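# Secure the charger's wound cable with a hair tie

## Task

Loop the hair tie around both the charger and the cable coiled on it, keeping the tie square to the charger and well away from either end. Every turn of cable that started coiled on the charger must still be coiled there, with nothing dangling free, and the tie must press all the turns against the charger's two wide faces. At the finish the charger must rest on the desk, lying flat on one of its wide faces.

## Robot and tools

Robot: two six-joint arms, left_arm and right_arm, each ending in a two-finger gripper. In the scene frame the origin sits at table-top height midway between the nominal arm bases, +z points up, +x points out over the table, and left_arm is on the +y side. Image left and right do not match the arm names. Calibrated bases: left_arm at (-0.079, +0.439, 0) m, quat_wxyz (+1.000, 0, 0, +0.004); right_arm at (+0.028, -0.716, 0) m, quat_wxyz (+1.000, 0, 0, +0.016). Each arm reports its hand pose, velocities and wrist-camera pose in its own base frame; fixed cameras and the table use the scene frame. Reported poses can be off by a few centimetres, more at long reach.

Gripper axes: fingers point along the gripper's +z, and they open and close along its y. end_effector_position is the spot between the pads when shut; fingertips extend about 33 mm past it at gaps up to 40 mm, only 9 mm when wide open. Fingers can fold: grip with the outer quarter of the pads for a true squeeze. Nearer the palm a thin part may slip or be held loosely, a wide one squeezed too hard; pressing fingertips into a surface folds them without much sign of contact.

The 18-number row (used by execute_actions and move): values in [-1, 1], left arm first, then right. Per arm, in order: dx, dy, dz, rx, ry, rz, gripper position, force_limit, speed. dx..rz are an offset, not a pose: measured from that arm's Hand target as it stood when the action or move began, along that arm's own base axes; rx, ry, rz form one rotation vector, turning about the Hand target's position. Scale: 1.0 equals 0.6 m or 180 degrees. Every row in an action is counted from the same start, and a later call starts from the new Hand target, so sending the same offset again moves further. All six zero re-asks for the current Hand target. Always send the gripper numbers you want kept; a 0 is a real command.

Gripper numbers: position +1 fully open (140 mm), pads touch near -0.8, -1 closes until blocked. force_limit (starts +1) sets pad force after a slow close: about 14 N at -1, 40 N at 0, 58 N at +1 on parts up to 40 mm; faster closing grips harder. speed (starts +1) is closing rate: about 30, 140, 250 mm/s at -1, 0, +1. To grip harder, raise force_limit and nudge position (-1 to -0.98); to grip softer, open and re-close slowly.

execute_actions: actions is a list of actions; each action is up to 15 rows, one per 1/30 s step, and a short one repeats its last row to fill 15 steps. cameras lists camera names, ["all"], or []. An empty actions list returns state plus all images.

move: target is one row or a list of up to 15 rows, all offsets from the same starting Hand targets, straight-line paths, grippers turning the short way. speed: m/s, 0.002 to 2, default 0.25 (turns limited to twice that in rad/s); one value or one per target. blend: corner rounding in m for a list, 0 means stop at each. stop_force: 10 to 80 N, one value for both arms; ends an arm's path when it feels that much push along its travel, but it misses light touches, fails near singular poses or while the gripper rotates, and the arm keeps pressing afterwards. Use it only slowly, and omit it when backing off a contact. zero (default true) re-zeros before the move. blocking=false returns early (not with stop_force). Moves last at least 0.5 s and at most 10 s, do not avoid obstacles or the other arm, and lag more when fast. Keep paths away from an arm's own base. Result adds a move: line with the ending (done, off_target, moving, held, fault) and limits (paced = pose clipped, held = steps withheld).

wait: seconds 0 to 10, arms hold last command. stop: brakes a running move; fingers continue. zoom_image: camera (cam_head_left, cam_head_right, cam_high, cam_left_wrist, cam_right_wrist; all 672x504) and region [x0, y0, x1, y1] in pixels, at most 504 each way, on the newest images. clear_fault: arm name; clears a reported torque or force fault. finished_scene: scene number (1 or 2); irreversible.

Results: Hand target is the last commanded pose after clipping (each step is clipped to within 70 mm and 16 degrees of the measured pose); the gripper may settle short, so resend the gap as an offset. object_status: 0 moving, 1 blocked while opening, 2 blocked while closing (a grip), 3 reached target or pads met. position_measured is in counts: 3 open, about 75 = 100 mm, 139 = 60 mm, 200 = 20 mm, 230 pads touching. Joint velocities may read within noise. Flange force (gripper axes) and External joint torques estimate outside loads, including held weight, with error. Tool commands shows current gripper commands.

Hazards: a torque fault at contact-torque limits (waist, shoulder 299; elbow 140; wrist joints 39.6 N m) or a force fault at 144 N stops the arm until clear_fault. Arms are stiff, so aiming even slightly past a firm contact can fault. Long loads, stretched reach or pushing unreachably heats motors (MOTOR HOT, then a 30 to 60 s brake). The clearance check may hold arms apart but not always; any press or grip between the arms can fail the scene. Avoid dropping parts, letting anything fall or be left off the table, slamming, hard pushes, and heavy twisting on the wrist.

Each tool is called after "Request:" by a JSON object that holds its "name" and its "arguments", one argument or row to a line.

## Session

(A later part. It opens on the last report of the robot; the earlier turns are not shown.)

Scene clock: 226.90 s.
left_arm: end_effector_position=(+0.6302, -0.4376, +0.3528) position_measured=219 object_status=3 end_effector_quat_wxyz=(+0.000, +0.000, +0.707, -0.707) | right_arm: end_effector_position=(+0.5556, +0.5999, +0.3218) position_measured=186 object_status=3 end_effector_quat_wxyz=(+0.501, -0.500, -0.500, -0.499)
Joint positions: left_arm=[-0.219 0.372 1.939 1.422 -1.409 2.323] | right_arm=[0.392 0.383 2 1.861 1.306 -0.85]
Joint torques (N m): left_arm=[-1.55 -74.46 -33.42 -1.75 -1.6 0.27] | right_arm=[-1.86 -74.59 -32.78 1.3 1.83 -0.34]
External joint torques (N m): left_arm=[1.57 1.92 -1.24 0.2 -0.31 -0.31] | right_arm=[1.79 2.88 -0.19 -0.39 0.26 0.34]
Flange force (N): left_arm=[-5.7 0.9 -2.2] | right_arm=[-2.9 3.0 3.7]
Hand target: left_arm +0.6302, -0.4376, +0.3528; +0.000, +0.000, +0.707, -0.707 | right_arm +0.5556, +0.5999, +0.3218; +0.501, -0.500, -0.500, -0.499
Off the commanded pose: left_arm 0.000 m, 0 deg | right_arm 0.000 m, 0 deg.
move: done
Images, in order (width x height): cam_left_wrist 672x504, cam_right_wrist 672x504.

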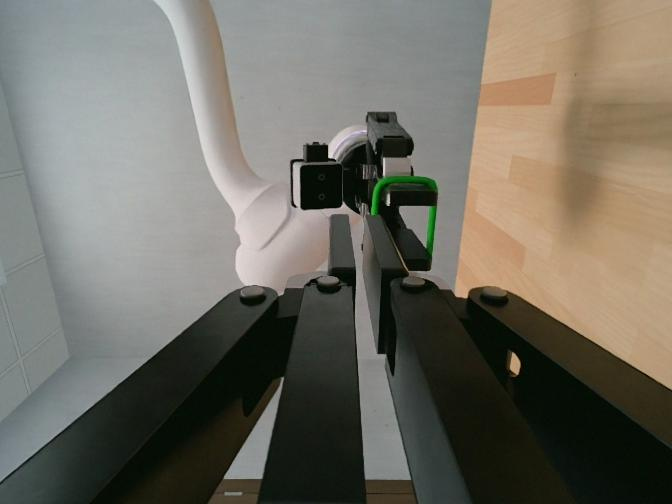

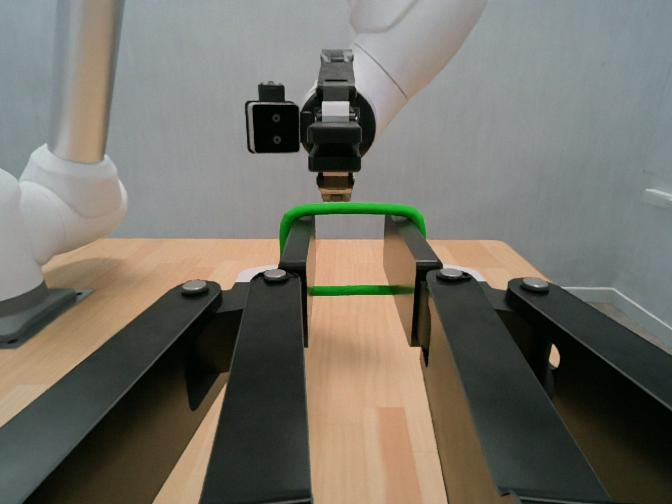

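Request:
{"name": "move", "arguments": {
  "target": [0.008,0,-0.003,0,0.5,0, -0.82, -1, -1, 0, 0, 0, 0,0,0, -0.45, 0, -1],
  "speed": 0.35,
  "cameras": ["cam_left_wrist", "cam_right_wrist"]
}}

Request:
{"name": "zoom_image", "arguments": {
  "camera": "cam_left_wrist",
  "region": [260, 120, 460, 320]
}}

Request:
{"name": "zoom_image", "arguments": {
  "camera": "cam_right_wrist",
  "region": [260, 120, 460, 320]
}}

Scene clock: 252.07 s.
left_arm: end_effector_position=(+0.6350, -0.4376, +0.3510) position_measured=230 object_status=3 end_effector_quat_wxyz=(+0.500, +0.500, -0.500, +0.500) | right_arm: end_effector_position=(+0.5556, +0.5999, +0.3218) position_measured=186 object_status=3 end_effector_quat_wxyz=(+0.501, -0.500, -0.500, -0.499)
Joint positions: left_arm=[-0.218 0.381 1.931 1.423 -1.411 0.752] | right_arm=[0.392 0.383 2 1.861 1.306 -0.85]
Joint torques (N m): left_arm=[-1.48 -75.05 -33.55 -1.76 -1.61 0.33] | right_arm=[-1.98 -74.71 -32.87 1.35 1.87 -0.33]
External joint torques (N m): left_arm=[1.51 1.73 -1.12 0.21 -0.29 -0.33] | right_arm=[1.92 2.42 -0.43 -0.42 0.24 0.33]
Flange force (N): left_arm=[-0.7 -5.2 -2.1] | right_arm=[-2.2 2.8 3.8]
Hand target: left_arm +0.6350, -0.4376, +0.3510; +0.500, +0.500, -0.500, +0.500 | right_arm +0.5556, +0.5999, +0.3218; +0.501, -0.500, -0.500, -0.499
Off the commanded pose: left_arm 0.000 m, 0 deg | right_arm 0.000 m, 0 deg.
move: done
Images, in order (width x height): cam_left_wrist 672x504, cam_right_wrist 672x504.

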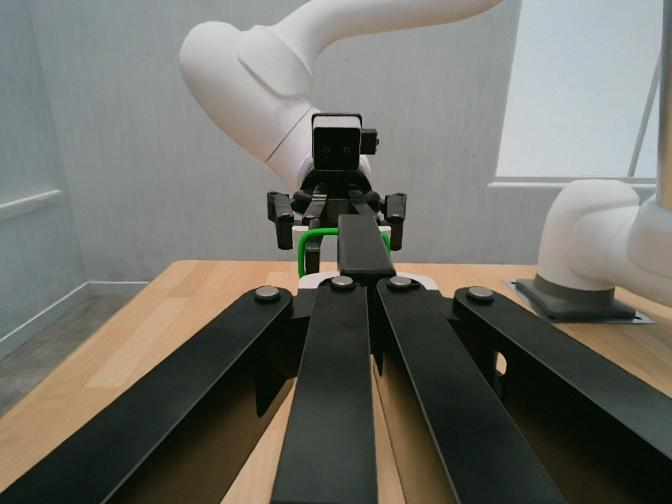

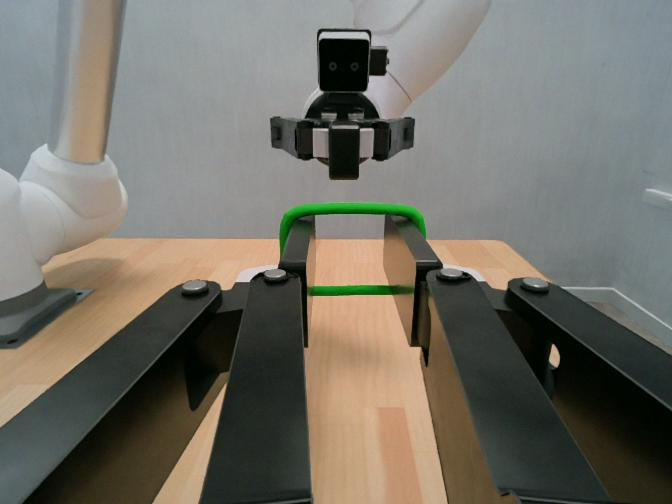

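Scaled by 2.520.

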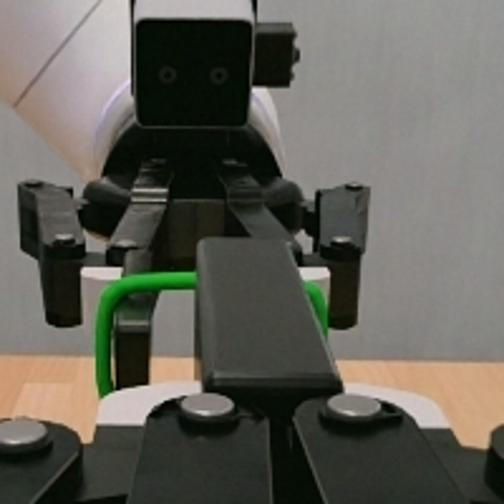

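Scaled by 2.520.

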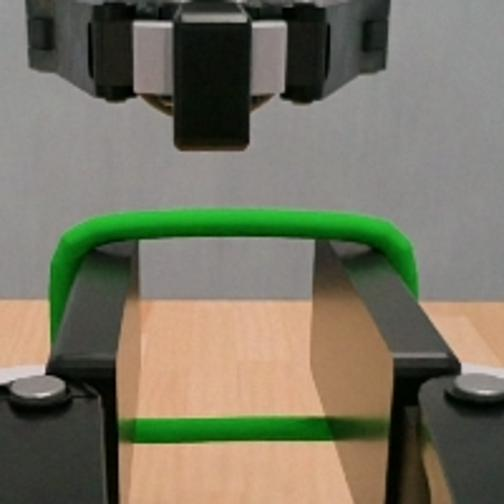

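Request:
{"name": "move", "arguments": {
  "target": [0.0033,-0.05,-0.01,0,0,0, -0.82, -1, -1, 0, 0, 0, 0,0,0, -0.45, 0, -1],
  "speed": 0.08,
  "stop_force": 15,
  "cameras": ["cam_left_wrist", "cam_right_wrist"]
}}

Request:
{"name": "zoom_image", "arguments": {
  "camera": "cam_left_wrist",
  "region": [260, 120, 460, 320]
}}

Request:
{"name": "zoom_image", "arguments": {
  "camera": "cam_right_wrist",
  "region": [260, 120, 460, 320]
}}

Scene clock: 290.07 s.
left_arm: end_effector_position=(+0.6370, -0.4676, +0.3450) position_measured=230 object_status=3 end_effector_quat_wxyz=(+0.500, +0.500, -0.500, +0.500) | right_arm: end_effector_position=(+0.5556, +0.5999, +0.3218) position_measured=186 object_status=3 end_effector_quat_wxyz=(+0.501, -0.500, -0.500, -0.499)
Joint positions: left_arm=[-0.262 0.397 1.919 1.391 -1.38 0.762] | right_arm=[0.392 0.383 2 1.861 1.306 -0.85]
Joint torques (N m): left_arm=[-1.5 -76.55 -33.38 -1.53 -1.65 0.31] | right_arm=[-1.9 -74.82 -32.76 1.29 1.85 -0.29]
External joint torques (N m): left_arm=[0.79 1.66 -1.3 0.17 -0.29 -0.31] | right_arm=[1.88 2.59 -0.33 -0.37 0.26 0.29]
Flange force (N): left_arm=[-0.7 -5.3 -0.7] | right_arm=[-2.6 2.8 3.8]
Hand target: left_arm +0.6370, -0.4676, +0.3450; +0.500, +0.500, -0.500, +0.500 | right_arm +0.5556, +0.5999, +0.3218; +0.501, -0.500, -0.500, -0.499
Off the commanded pose: left_arm 0.000 m, 0 deg | right_arm 0.000 m, 0 deg.
move: done
Images, in order (width x height): cam_left_wrist 672x504, cam_right_wrist 672x504.

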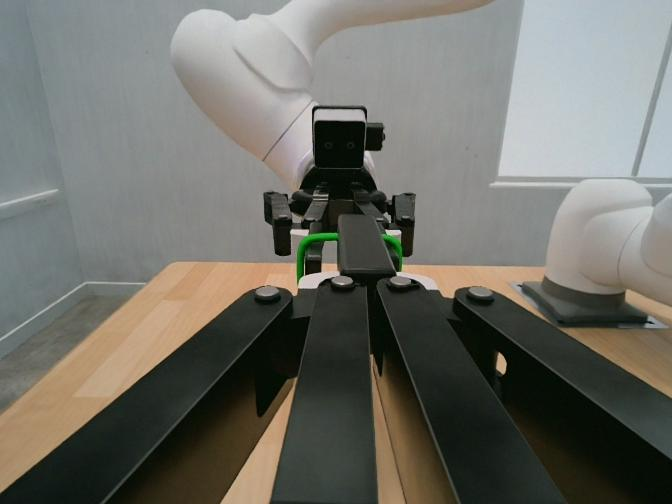

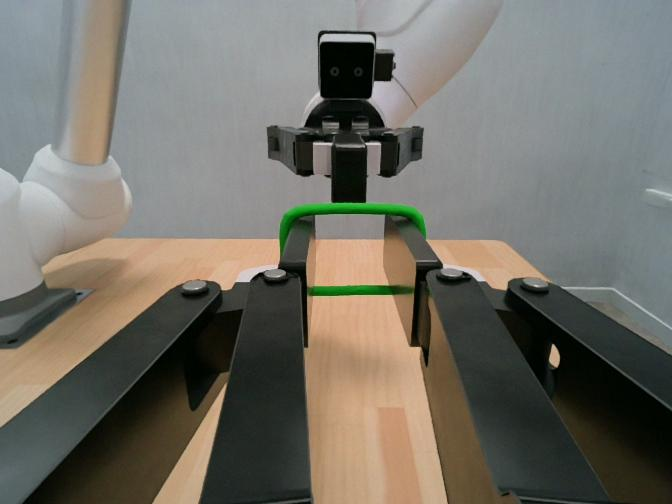

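Scaled by 2.520.

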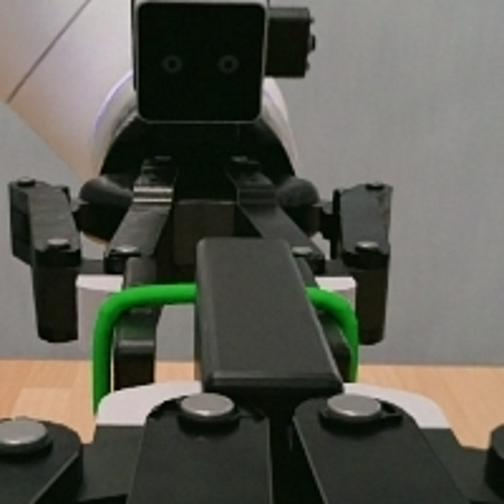

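Scaled by 2.520.

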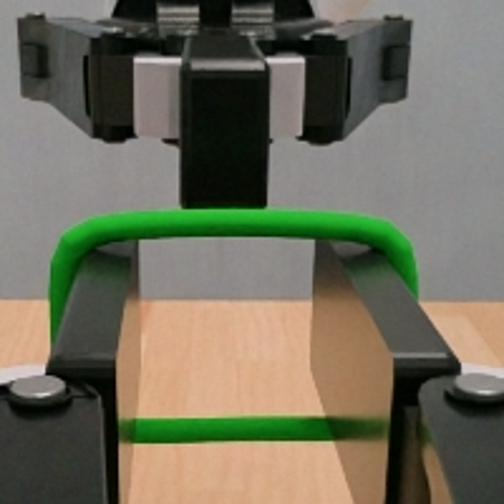

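Request:
{"name": "move", "arguments": {
  "target": [
    [0,0,-0.0085,0,0,0, -0.82, -1, -1, 0, 0, 0, 0,0,0, -0.45, 0, -1],
    [0,-0.04,-0.0085,0,0,0, -0.82, -1, -1, 0, 0, 0, 0,0,0, -0.45, 0, -1]
  ],
  "speed": 0.03,
  "stop_force": 15,
  "cameras": ["cam_left_wrist", "cam_right_wrist"]
}}

Request:
{"name": "zoom_image", "arguments": {
  "camera": "cam_left_wrist",
  "region": [260, 120, 460, 320]
}}

Request:
{"name": "zoom_image", "arguments": {
  "camera": "cam_right_wrist",
  "region": [260, 120, 460, 320]
}}

Scene clock: 298.47 s.
left_arm: end_effector_position=(+0.6370, -0.4916, +0.3399) position_measured=230 object_status=3 end_effector_quat_wxyz=(+0.500, +0.500, -0.500, +0.500) | right_arm: end_effector_position=(+0.5556, +0.5999, +0.3218) position_measured=186 object_status=3 end_effector_quat_wxyz=(+0.501, -0.500, -0.500, -0.499)
Joint positions: left_arm=[-0.297 0.41 1.912 1.365 -1.355 0.772] | right_arm=[0.392 0.383 2 1.861 1.306 -0.85]
Joint torques (N m): left_arm=[-1.35 -77.99 -33.51 -1.49 -1.58 0.28] | right_arm=[-2.2 -74.71 -32.94 1.31 1.82 -0.31]
External joint torques (N m): left_arm=[1.32 1.92 -1.1 0.18 -0.37 -0.28] | right_arm=[2.34 2.64 -0.15 -0.4 0.28 0.31]
Flange force (N): left_arm=[-1.2 -5.4 -1.4] | right_arm=[-2.7 2.3 4.3]
Hand target: left_arm +0.6370, -0.4916, +0.3399; +0.500, +0.500, -0.500, +0.500 | right_arm +0.5556, +0.5999, +0.3218; +0.501, -0.500, -0.500, -0.499
Off the commanded pose: left_arm 0.000 m, 0 deg | right_arm 0.000 m, 0 deg.
move: done
Images, in order (width x height): cam_left_wrist 672x504, cam_right_wrist 672x504.

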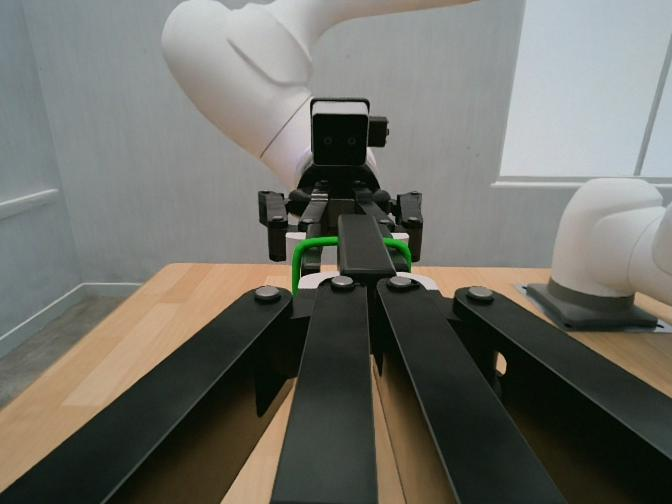

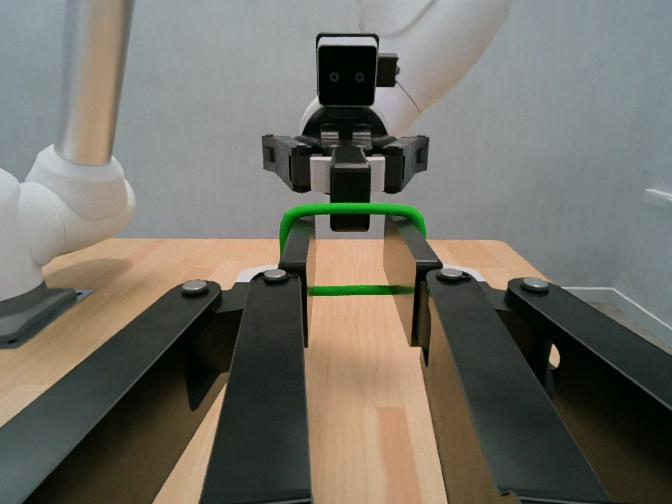

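Scaled by 2.520.

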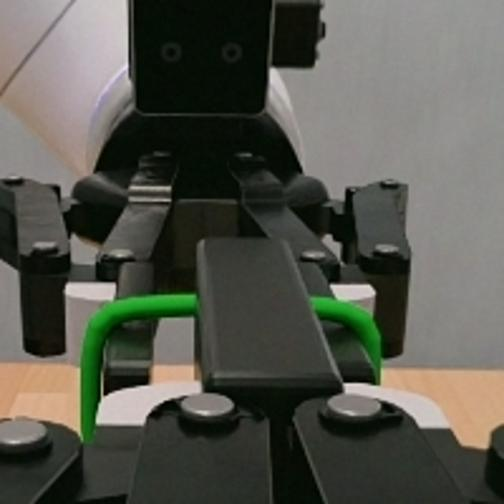

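Scaled by 2.520.

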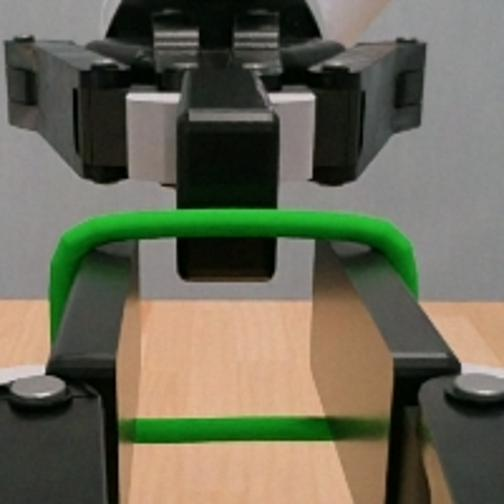

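Request:
{"name": "move", "arguments": {
  "target": [
    [0,-0.02,0,0,0,0, -0.82, -1, -1, 0, 0, 0, 0,0,0, -0.45, 0, -1]
  ],
  "speed": 0.02,
  "stop_force": 15,
  "cameras": ["cam_left_wrist", "cam_right_wrist"]
}}

Request:
{"name": "zoom_image", "arguments": {
  "camera": "cam_right_wrist",
  "region": [260, 120, 460, 320]
}}

Scene clock: 320.77 s.
left_arm: end_effector_position=(+0.6370, -0.5036, +0.3399) position_measured=230 object_status=3 end_effector_quat_wxyz=(+0.500, +0.500, -0.500, +0.500) | right_arm: end_effector_position=(+0.5556, +0.5999, +0.3218) position_measured=186 object_status=3 end_effector_quat_wxyz=(+0.501, -0.500, -0.500, -0.499)
Joint positions: left_arm=[-0.315 0.414 1.906 1.353 -1.343 0.773] | right_arm=[0.392 0.383 2 1.861 1.306 -0.85]
Joint torques (N m): left_arm=[-1.45 -77.98 -33.6 -1.42 -1.63 0.32] | right_arm=[-2.08 -74.84 -32.87 1.34 1.86 -0.28]
External joint torques (N m): left_arm=[1.75 1.12 -1.18 0.13 -0.32 -0.32] | right_arm=[2.02 2.89 -0.3 -0.42 0.24 0.28]
Flange force (N): left_arm=[-0.1 -4.8 -2.0] | right_arm=[-3.0 3.0 4.1]
Hand target: left_arm +0.6370, -0.5036, +0.3399; +0.500, +0.500, -0.500, +0.500 | right_arm +0.5556, +0.5999, +0.3218; +0.501, -0.500, -0.500, -0.499
Off the commanded pose: left_arm 0.000 m, 0 deg | right_arm 0.000 m, 0 deg.
move: done
Images, in order (width x height): cam_left_wrist 672x504, cam_right_wrist 672x504.

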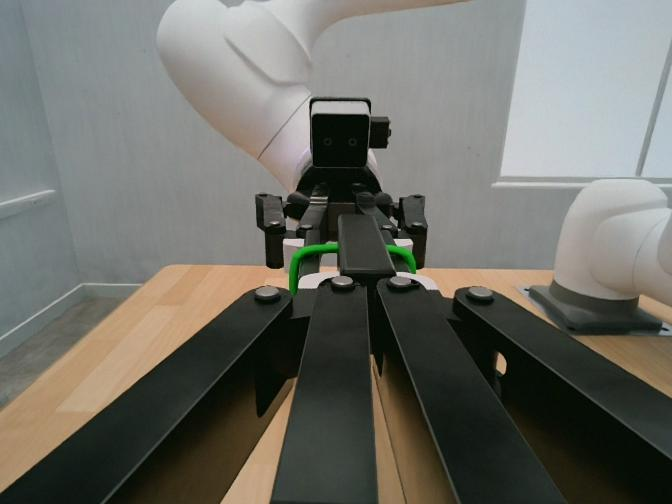

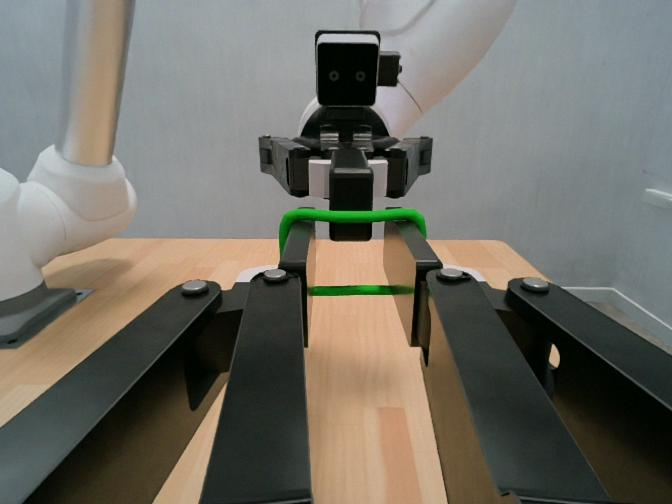

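Scaled by 2.520.

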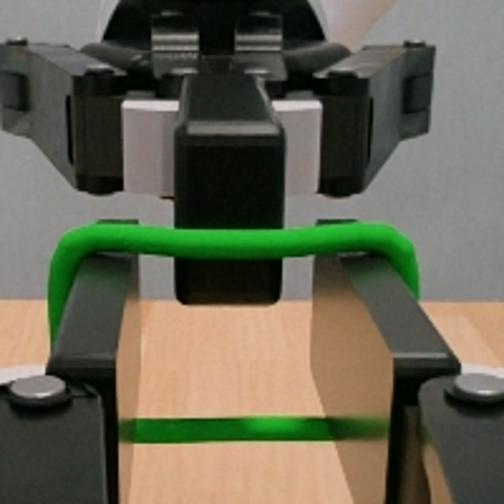

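Request:
{"name": "move", "arguments": {
  "target": [
    [0,0.1,0.01,0,0,0, -0.82, -1, -1, 0, 0, 0, 0,0,0, -0.45, 0, -1],
    [-0.1597,0.0663,-0.2,0.2889,0.5063,0.5063, -0.82, -1, -1, 0, -0.15, 0, 0,0,0, -0.45, 0, -1]
  ],
  "speed": [0.08, 0.35],
  "blend": [0.02, 0],
  "cameras": ["cam_left_wrist", "cam_right_wrist"]
}}

Request:
{"name": "zoom_image", "arguments": {
  "camera": "cam_right_wrist",
  "region": [260, 120, 460, 320]
}}

Scene clock: 344.63 s.
left_arm: end_effector_position=(+0.5411, -0.4638, +0.2200) position_measured=230 object_status=3 end_effector_quat_wxyz=(+0.000, +0.965, +0.264, +0.000) | right_arm: end_effector_position=(+0.5556, +0.5099, +0.3218) position_measured=186 object_status=3 end_effector_quat_wxyz=(+0.501, -0.500, -0.500, -0.499)
Joint positions: left_arm=[-0.757 0.305 1.615 3.141 -1.221 -2.862] | right_arm=[0.25 0.342 2.065 1.756 1.406 -0.851]
Joint torques (N m): left_arm=[-1.57 -72.81 -38.57 -4.32 0.25 0.27] | right_arm=[-1.82 -69.64 -31.89 1.68 1.9 -0.3]
External joint torques (N m): left_arm=[1.76 1.79 -1.11 0.3 -0.24 -0.27] | right_arm=[1.9 3.09 -0.14 -0.43 0.19 0.3]
Flange force (N): left_arm=[3.7 4.3 -0.7] | right_arm=[-3.5 3.5 3.6]
Hand target: left_arm +0.5411, -0.4638, +0.2199; +0.000, +0.965, +0.264, +0.000 | right_arm +0.5556, +0.5099, +0.3218; +0.501, -0.500, -0.500, -0.499
Off the commanded pose: left_arm 0.000 m, 0 deg | right_arm 0.000 m, 0 deg.
move: done; limits=paced
Images, in order (width x height): cam_left_wrist 672x504, cam_right_wrist 672x504.

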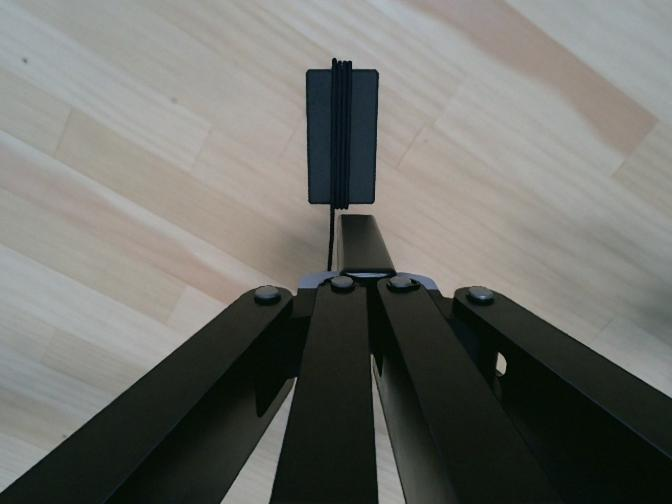

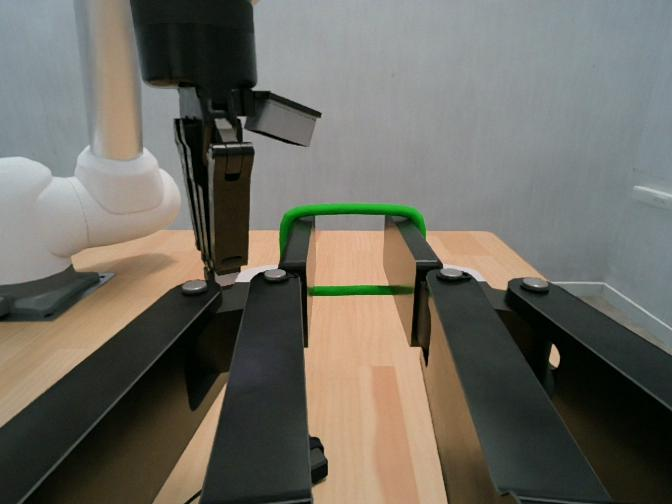

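Scaled by 2.520.

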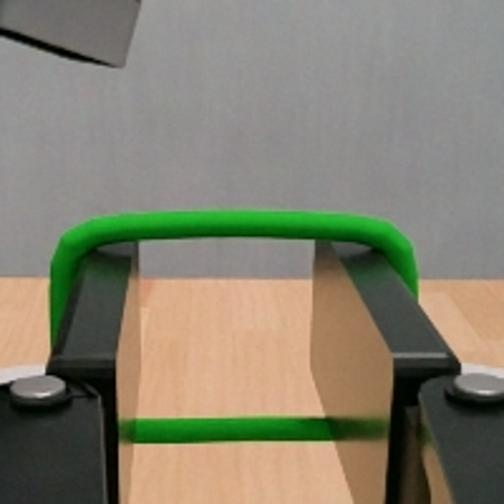

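Request:
{"name": "move", "arguments": {
  "target": [-0.0057,-0.0003,-0.2,0,0,0, 0.1, 0, 0, 0, 0, 0, 0,0,0, -0.45, 0, -1],
  "speed": 0.12,
  "cameras": ["cam_left_wrist"]
}}

Scene clock: 363.23 s.
left_arm: end_effector_position=(+0.5377, -0.4640, +0.1000) position_measured=117 object_status=3 end_effector_quat_wxyz=(+0.000, +0.965, +0.264, +0.000) | right_arm: end_effector_position=(+0.5556, +0.5099, +0.3218) position_measured=186 object_status=3 end_effector_quat_wxyz=(+0.501, -0.500, -0.500, -0.499)
Joint positions: left_arm=[-0.76 0.387 1.738 3.141 -1.016 -2.865] | right_arm=[0.249 0.342 2.065 1.756 1.406 -0.851]
Joint torques (N m): left_arm=[-1.21 -77.01 -34.85 -3.85 0.26 0.34] | right_arm=[-2.05 -69.64 -31.88 1.71 1.88 -0.31]
External joint torques (N m): left_arm=[0.93 1.74 -1.09 0.2 -0.25 -0.34] | right_arm=[2.16 2.21 -0.29 -0.44 0.23 0.3]
Flange force (N): left_arm=[2.4 4.4 0.2] | right_arm=[-2.2 2.6 3.8]
Hand target: left_arm +0.5377, -0.4640, +0.0999; +0.000, +0.965, +0.264, +0.000 | right_arm +0.5556, +0.5099, +0.3218; +0.501, -0.500, -0.500, -0.499
Off the commanded pose: left_arm 0.000 m, 0 deg | right_arm 0.000 m, 0 deg.
move: done
Images, in order (width x height): cam_left_wrist 672x504.

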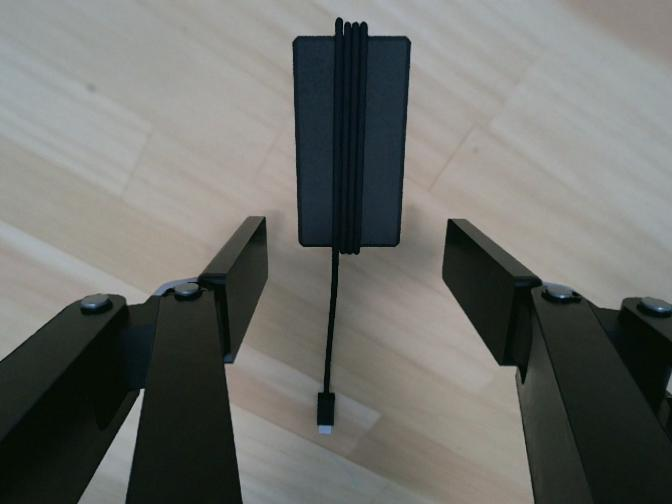

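Request:
{"name": "move", "arguments": {
  "target": [0,0,-0.0975,0,0,0, 0.1, 0, -1, 0, 0, 0, 0,0,0, -0.45, 0, -1],
  "speed": 0.06,
  "stop_force": 12,
  "cameras": ["cam_left_wrist"]
}}

Scene clock: 371.10 s.
left_arm: end_effector_position=(+0.5377, -0.4640, +0.0414) position_measured=117 object_status=3 end_effector_quat_wxyz=(+0.000, +0.965, +0.264, +0.000) | right_arm: end_effector_position=(+0.5556, +0.5099, +0.3218) position_measured=186 object_status=3 end_effector_quat_wxyz=(+0.501, -0.500, -0.500, -0.499)
Joint positions: left_arm=[-0.76 0.441 1.781 3.141 -0.918 -2.865] | right_arm=[0.249 0.342 2.065 1.756 1.406 -0.851]
Joint torques (N m): left_arm=[-1.03 -79.95 -32.37 -3.62 0.19 0.36] | right_arm=[-2.23 -69.45 -31.89 1.7 1.85 -0.32]
External joint torques (N m): left_arm=[1.07 1.53 -1.3 0.2 -0.19 -0.36] | right_arm=[2.39 1.99 -0.42 -0.43 0.25 0.32]
Flange force (N): left_arm=[2.5 4.4 0.4] | right_arm=[-1.8 2.5 4.1]
Hand target: left_arm +0.5377, -0.4640, +0.0414; +0.000, +0.965, +0.264, +0.000 | right_arm +0.5556, +0.5099, +0.3218; +0.501, -0.500, -0.500, -0.499
Off the commanded pose: left_arm 0.000 m, 0 deg | right_arm 0.000 m, 0 deg.
move: done
Images, in order (width x height): cam_left_wrist 672x504.

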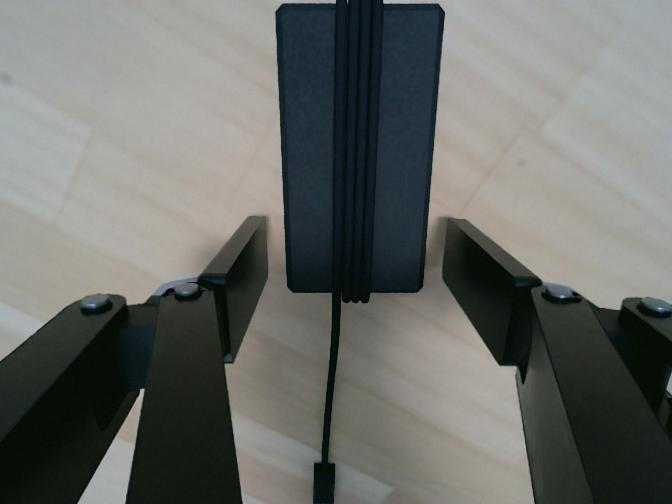

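Request:
{"name": "move", "arguments": {
  "target": [0,0,0,0,0,0, -1, 0, -1, 0, 0, 0, 0,0,0, -0.45, 0, -1],
  "cameras": ["cam_left_wrist"]
}}

Request:
{"name": "wait", "arguments": {
  "seconds": 0.8
}}

Scene clock: 374.47 s.
left_arm: end_effector_position=(+0.5377, -0.4640, +0.0414) position_measured=150 object_status=0 end_effector_quat_wxyz=(+0.000, +0.965, +0.264, +0.000) | right_arm: end_effector_position=(+0.5556, +0.5099, +0.3218) position_measured=186 object_status=3 end_effector_quat_wxyz=(+0.501, -0.500, -0.500, -0.499)
Joint positions: left_arm=[-0.76 0.441 1.781 3.141 -0.918 -2.865] | right_arm=[0.249 0.342 2.065 1.756 1.406 -0.851]
Joint torques (N m): left_arm=[-1.34 -76.5 -31.28 -3.54 0.71 0.38] | right_arm=[-1.95 -69.27 -31.85 1.68 1.87 -0.28]
External joint torques (N m): left_arm=[1.22 -1.49 -2.27 0.13 -0.7 -0.38] | right_arm=[1.92 2.05 -0.46 -0.4 0.23 0.28]
Flange force (N): left_arm=[2.2 2.8 -4.1] | right_arm=[-1.9 2.8 3.5]
Hand target: left_arm +0.5377, -0.4640, +0.0414; +0.000, +0.965, +0.264, +0.000 | right_arm +0.5556, +0.5099, +0.3218; +0.501, -0.500, -0.500, -0.499
Off the commanded pose: left_arm 0.000 m, 0 deg | right_arm 0.000 m, 0 deg.
move: done
Images, in order (width x height): cam_left_wrist 672x504.

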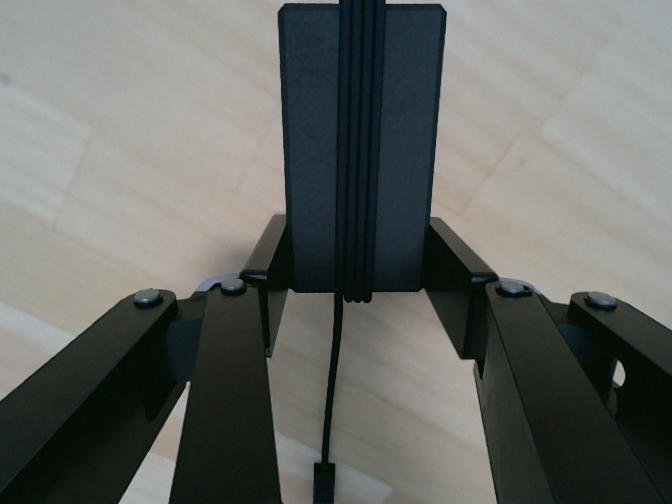

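Scene clock: 375.27 s.
left_arm: end_effector_position=(+0.5377, -0.4640, +0.0414) position_measured=150 object_status=2 end_effector_quat_wxyz=(+0.000, +0.965, +0.264, +0.000) | right_arm: end_effector_position=(+0.5556, +0.5099, +0.3218) position_measured=186 object_status=3 end_effector_quat_wxyz=(+0.501, -0.500, -0.500, -0.499)
Joint positions: left_arm=[-0.76 0.441 1.781 3.141 -0.918 -2.865] | right_arm=[0.249 0.342 2.065 1.756 1.406 -0.851]
Joint torques (N m): left_arm=[-1.3 -76.45 -31.28 -3.58 0.69 0.36] | right_arm=[-2.32 -69.44 -31.94 1.7 1.83 -0.29]
External joint torques (N m): left_arm=[0.74 -1.49 -2.3 0.16 -0.68 -0.36] | right_arm=[2.26 2.09 -0.34 -0.42 0.28 0.29]
Flange force (N): left_arm=[1.6 3.1 -4.1] | right_arm=[-2.1 2.6 3.9]
Hand target: left_arm +0.5377, -0.4640, +0.0414; +0.000, +0.965, +0.264, +0.000 | right_arm +0.5556, +0.5099, +0.3218; +0.501, -0.500, -0.500, -0.499
Tool commands: left_gripper/position=-1.0 left_gripper/force_limit=+0.0 left_gripper/speed=-1.0 right_gripper/position=-0.45 right_gripper/force_limit=+0.0 right_gripper/speed=-1.0
Off the commanded pose: left_arm 0.000 m, 0 deg | right_arm 0.000 m, 0 deg.
wait: 0.80 s; at rest by 0.17 s

Request:
{"name": "move", "arguments": {
  "target": [
    [0,0,0.25,0,0,0, -1, 0, -1, 0, 0, 0, 0,0,0, -0.45, 0, -1],
    [0.1672,0.0317,0.506,0,0,-0.662, -1, 0, -1, 0, 0, 0, 0,0,0, -0.45, 0, -1]
  ],
  "speed": [0.12, 0.25],
  "blend": [0.03, 0],
  "cameras": ["cam_left_wrist", "cam_right_wrist", "cam_high"]
}}

Request:
{"name": "zoom_image", "arguments": {
  "camera": "cam_right_wrist",
  "region": [260, 120, 460, 320]
}}

Scene clock: 394.43 s.
left_arm: end_effector_position=(+0.6380, -0.4450, +0.3450) position_measured=150 object_status=2 end_effector_quat_wxyz=(+0.000, +0.716, -0.698, +0.000) | right_arm: end_effector_position=(+0.5556, +0.5099, +0.3218) position_measured=186 object_status=3 end_effector_quat_wxyz=(+0.501, -0.500, -0.500, -0.499)
Joint positions: left_arm=[-0.653 0.364 1.304 3.141 -1.474 -0.678] | right_arm=[0.249 0.342 2.065 1.756 1.406 -0.851]
Joint torques (N m): left_arm=[-1.37 -83.54 -42.75 -4.69 0.24 0.39] | right_arm=[-2.02 -69.72 -31.85 1.67 1.85 -0.28]
External joint torques (N m): left_arm=[1.14 4.29 0.65 0.32 -0.22 -0.38] | right_arm=[1.94 2.01 -0.57 -0.36 0.26 0.28]
Flange force (N): left_arm=[2.7 -5.3 1.3] | right_arm=[-1.9 3.0 3.6]
Hand target: left_arm +0.6380, -0.4450, +0.3450; +0.000, +0.716, -0.698, +0.000 | right_arm +0.5556, +0.5099, +0.3218; +0.501, -0.500, -0.500, -0.499
Off the commanded pose: left_arm 0.000 m, 0 deg | right_arm 0.000 m, 0 deg.
move: done
Images, in order (width x height): cam_high 672x504, cam_left_wrist 672x504, cam_right_wrist 672x504.

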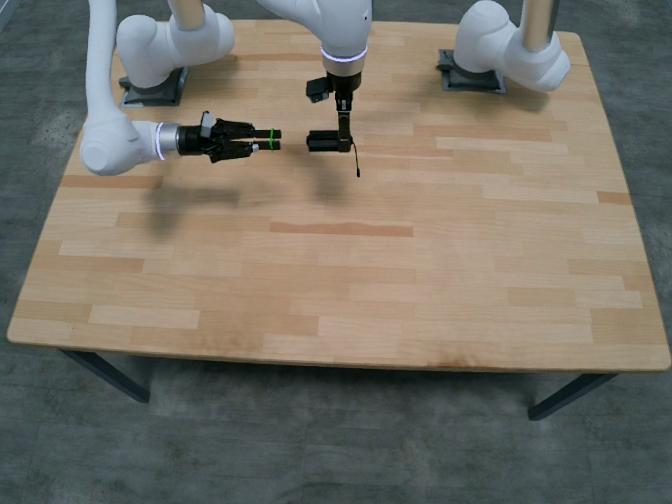

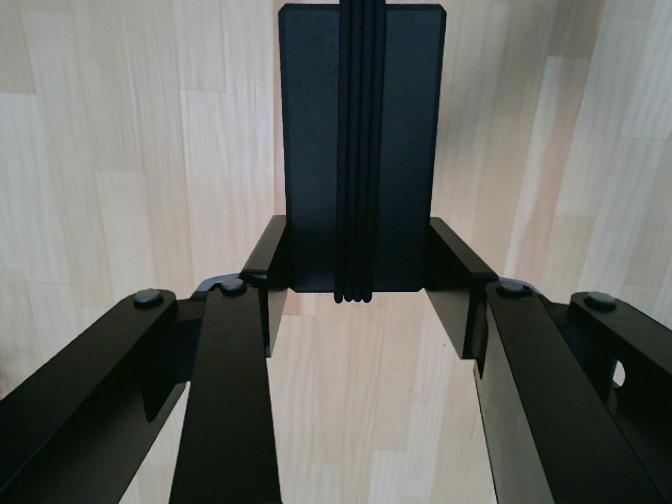

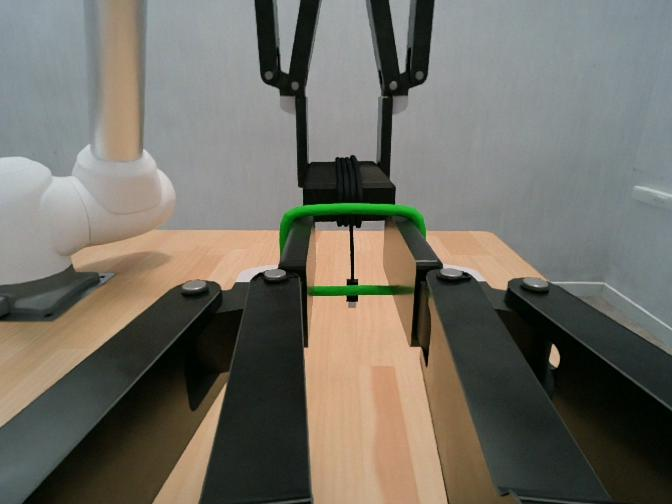

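Scaled by 2.520.

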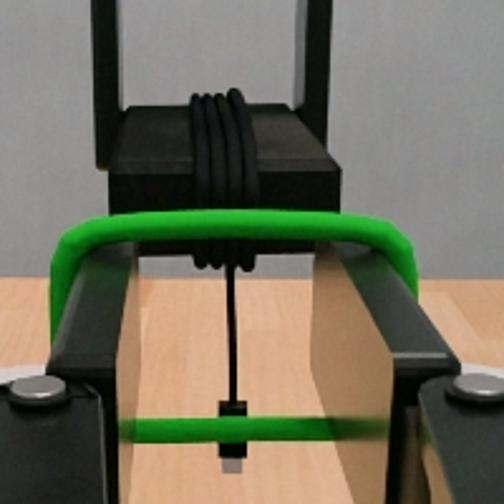

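Request:
{"name": "move", "arguments": {
  "target": [0,0,0,0,0,0, -1, 0, -1, 0, 0, 0, 0,0,0, -0.2, 0, -1],
  "cameras": ["cam_right_wrist"]
}}

Request:
{"name": "move", "arguments": {
  "target": [0,0,0,0,0,0, -1, 0, -1, 0, 0, 0, 0,0,0, 0.05, 0, -1],
  "cameras": ["cam_right_wrist"]
}}

Request:
{"name": "zoom_image", "arguments": {
  "camera": "cam_right_wrist",
  "region": [230, 120, 470, 360]
}}

Scene clock: 410.33 s.
left_arm: end_effector_position=(+0.6380, -0.4450, +0.3450) position_measured=150 object_status=2 end_effector_quat_wxyz=(+0.000, +0.716, -0.698, +0.000) | right_arm: end_effector_position=(+0.5556, +0.5099, +0.3218) position_measured=154 object_status=0 end_effector_quat_wxyz=(+0.501, -0.500, -0.500, -0.499)
Joint positions: left_arm=[-0.653 0.364 1.304 3.141 -1.474 -0.678] | right_arm=[0.249 0.342 2.065 1.756 1.406 -0.851]
Joint torques (N m): left_arm=[-1.4 -83.72 -42.61 -4.71 0.33 0.37] | right_arm=[-1.9 -69.39 -31.9 1.67 1.85 -0.34]
External joint torques (N m): left_arm=[1.05 4.45 0.48 0.32 -0.3 -0.37] | right_arm=[1.51 2.38 -0.4 -0.36 0.23 0.34]
Flange force (N): left_arm=[3.2 -5.8 0.9] | right_arm=[-2.3 3.3 2.9]
Hand target: left_arm +0.6380, -0.4450, +0.3450; +0.000, +0.716, -0.698, +0.000 | right_arm +0.5556, +0.5099, +0.3218; +0.501, -0.500, -0.500, -0.499
Off the commanded pose: left_arm 0.000 m, 0 deg | right_arm 0.000 m, 0 deg.
move: done
Images, in order (width x height): cam_right_wrist 672x504.

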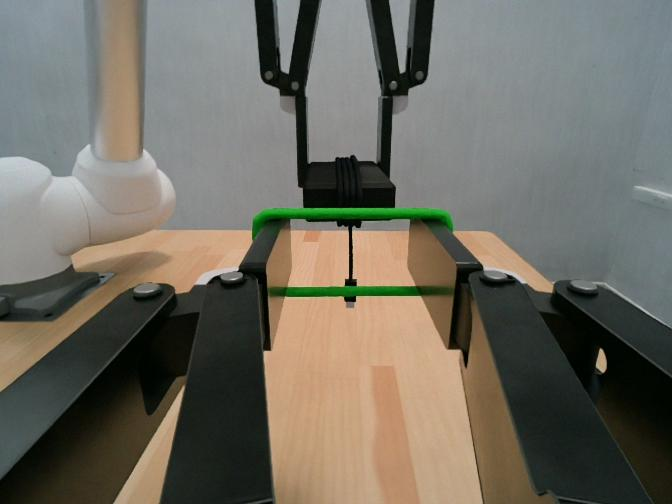

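Scene clock: 411.23 s.
left_arm: end_effector_position=(+0.6380, -0.4450, +0.3450) position_measured=150 object_status=2 end_effector_quat_wxyz=(+0.000, +0.716, -0.698, +0.000) | right_arm: end_effector_position=(+0.5556, +0.5099, +0.3218) position_measured=123 object_status=0 end_effector_quat_wxyz=(+0.501, -0.500, -0.500, -0.499)
Joint positions: left_arm=[-0.653 0.364 1.304 3.141 -1.474 -0.678] | right_arm=[0.249 0.342 2.065 1.756 1.406 -0.851]
Joint torques (N m): left_arm=[-1.46 -83.52 -42.78 -4.71 0.3 0.31] | right_arm=[-2.04 -69.57 -31.88 1.69 1.83 -0.29]
External joint torques (N m): left_arm=[1.13 4.07 0.6 0.32 -0.28 -0.31] | right_arm=[1.92 2.05 -0.54 -0.39 0.26 0.29]
Flange force (N): left_arm=[2.5 -5.2 1.1] | right_arm=[-1.9 3.0 3.5]
Hand target: left_arm +0.6380, -0.4450, +0.3450; +0.000, +0.716, -0.698, +0.000 | right_arm +0.5556, +0.5099, +0.3218; +0.501, -0.500, -0.500, -0.499
Off the commanded pose: left_arm 0.000 m, 0 deg | right_arm 0.000 m, 0 deg.
move: done
Images, in order (width x height): cam_right_wrist 672x504.

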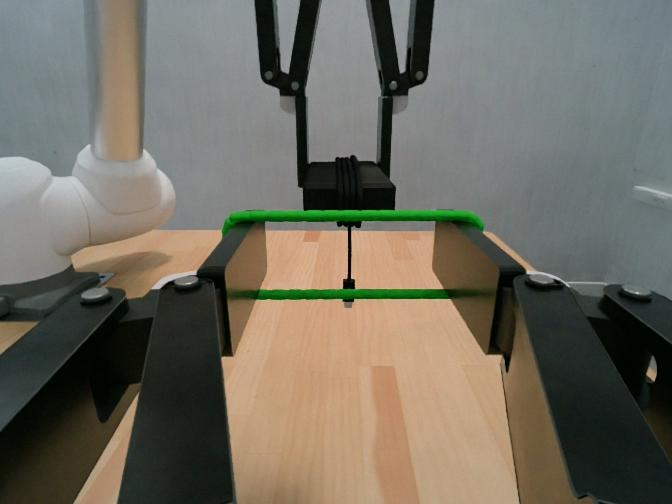

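Scaled by 2.100.

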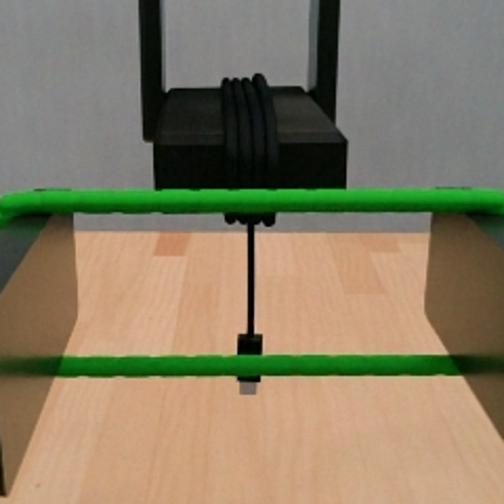

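Request:
{"name": "move", "arguments": {
  "target": [0,0,0,0,0,0, -1, 0, -1, 0, 0.1333, 0, 0,0,0, 0.05, 0, -1],
  "speed": 0.08,
  "cameras": ["cam_right_wrist", "cam_left_wrist"]
}}

Request:
{"name": "zoom_image", "arguments": {
  "camera": "cam_right_wrist",
  "region": [230, 120, 470, 360]
}}

Scene clock: 421.33 s.
left_arm: end_effector_position=(+0.6380, -0.4450, +0.3450) position_measured=150 object_status=2 end_effector_quat_wxyz=(+0.000, +0.716, -0.698, +0.000) | right_arm: end_effector_position=(+0.5556, +0.5898, +0.3218) position_measured=123 object_status=3 end_effector_quat_wxyz=(+0.501, -0.500, -0.500, -0.499)
Joint positions: left_arm=[-0.653 0.364 1.304 3.141 -1.474 -0.678] | right_arm=[0.377 0.378 2.008 1.85 1.317 -0.851]
Joint torques (N m): left_arm=[-1.16 -83.31 -42.6 -4.65 0.3 0.32] | right_arm=[-2.1 -73.83 -32.77 1.36 1.81 -0.27]
External joint torques (N m): left_arm=[1.3 4.05 0.5 0.3 -0.28 -0.32] | right_arm=[2.3 1.94 -0.31 -0.43 0.29 0.27]
Flange force (N): left_arm=[2.4 -5.4 1.0] | right_arm=[-1.8 1.9 4.0]
Hand target: left_arm +0.6380, -0.4450, +0.3450; +0.000, +0.716, -0.698, +0.000 | right_arm +0.5556, +0.5899, +0.3218; +0.501, -0.500, -0.500, -0.499
Off the commanded pose: left_arm 0.000 m, 0 deg | right_arm 0.000 m, 0 deg.
move: done
Images, in order (width x height): cam_left_wrist 672x504, cam_right_wrist 672x504.

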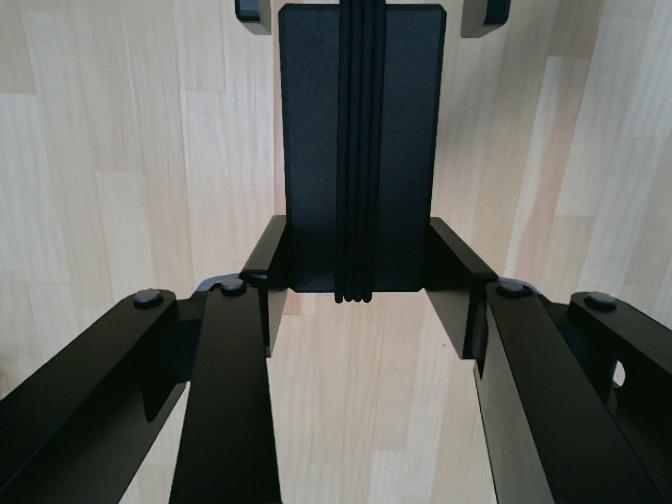

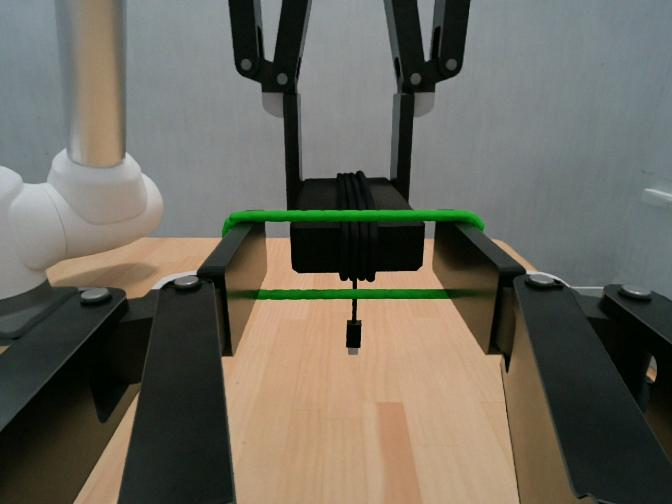

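Scaled by 2.100.

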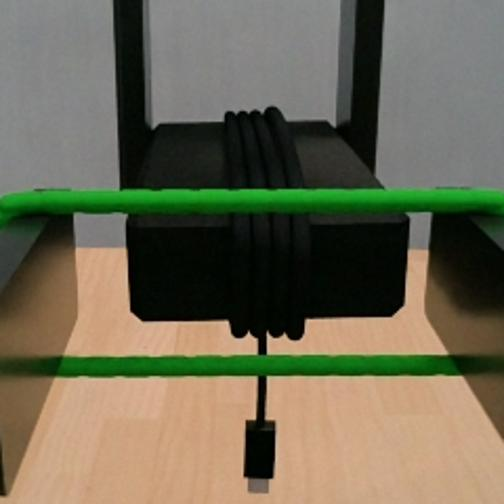

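Request:
{"name": "move", "arguments": {
  "target": [0,0,0,0,0,0, -1, 0, -1, 0.005, 0.01, 0.002, 0,0,0, 0.05, 0, -1],
  "speed": 0.04,
  "stop_force": 10,
  "cameras": ["cam_right_wrist", "cam_left_wrist"]
}}

Request:
{"name": "zoom_image", "arguments": {
  "camera": "cam_right_wrist",
  "region": [230, 150, 470, 330]
}}

Scene clock: 438.93 s.
left_arm: end_effector_position=(+0.6380, -0.4450, +0.3450) position_measured=150 object_status=2 end_effector_quat_wxyz=(+0.000, +0.716, -0.698, +0.000) | right_arm: end_effector_position=(+0.5586, +0.5959, +0.3230) position_measured=123 object_status=3 end_effector_quat_wxyz=(+0.501, -0.500, -0.500, -0.499)
Joint positions: left_arm=[-0.653 0.364 1.304 3.141 -1.474 -0.678] | right_arm=[0.384 0.383 1.997 1.854 1.311 -0.846]
Joint torques (N m): left_arm=[-1.04 -83.54 -42.71 -4.67 0.3 0.29] | right_arm=[-2.23 -74.68 -32.82 1.35 1.83 -0.29]
External joint torques (N m): left_arm=[0.99 4.41 0.64 0.31 -0.28 -0.29] | right_arm=[2.24 2.52 -0.36 -0.41 0.25 0.29]
Flange force (N): left_arm=[2.9 -5.4 1.2] | right_arm=[-2.5 2.6 4.3]
Hand target: left_arm +0.6380, -0.4450, +0.3450; +0.000, +0.716, -0.698, +0.000 | right_arm +0.5586, +0.5959, +0.3230; +0.501, -0.500, -0.500, -0.499
Off the commanded pose: left_arm 0.000 m, 0 deg | right_arm 0.000 m, 0 deg.
move: done
Images, in order (width x height): cam_left_wrist 672x504, cam_right_wrist 672x504.

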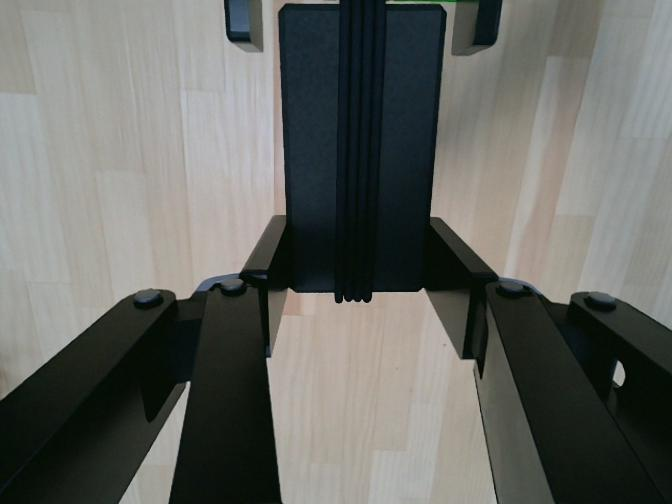

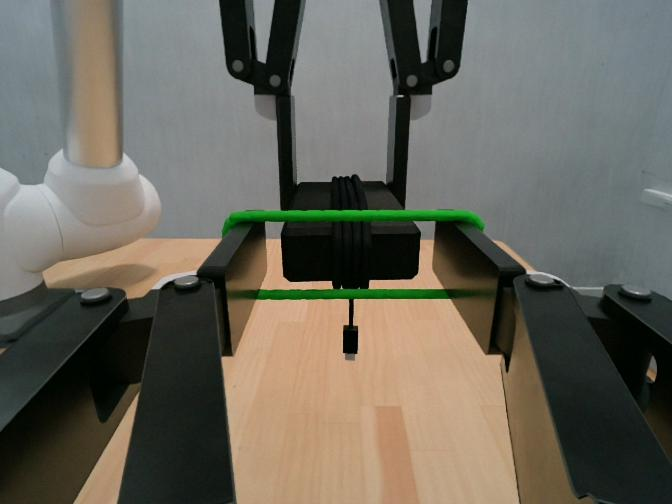

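Scaled by 2.100.

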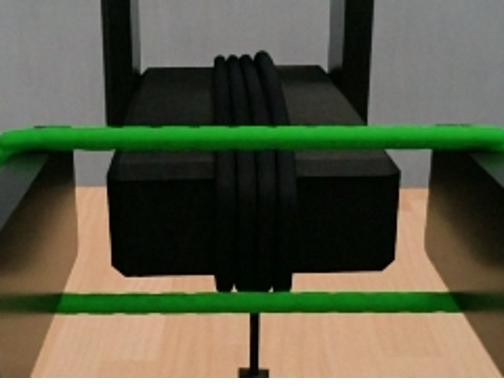

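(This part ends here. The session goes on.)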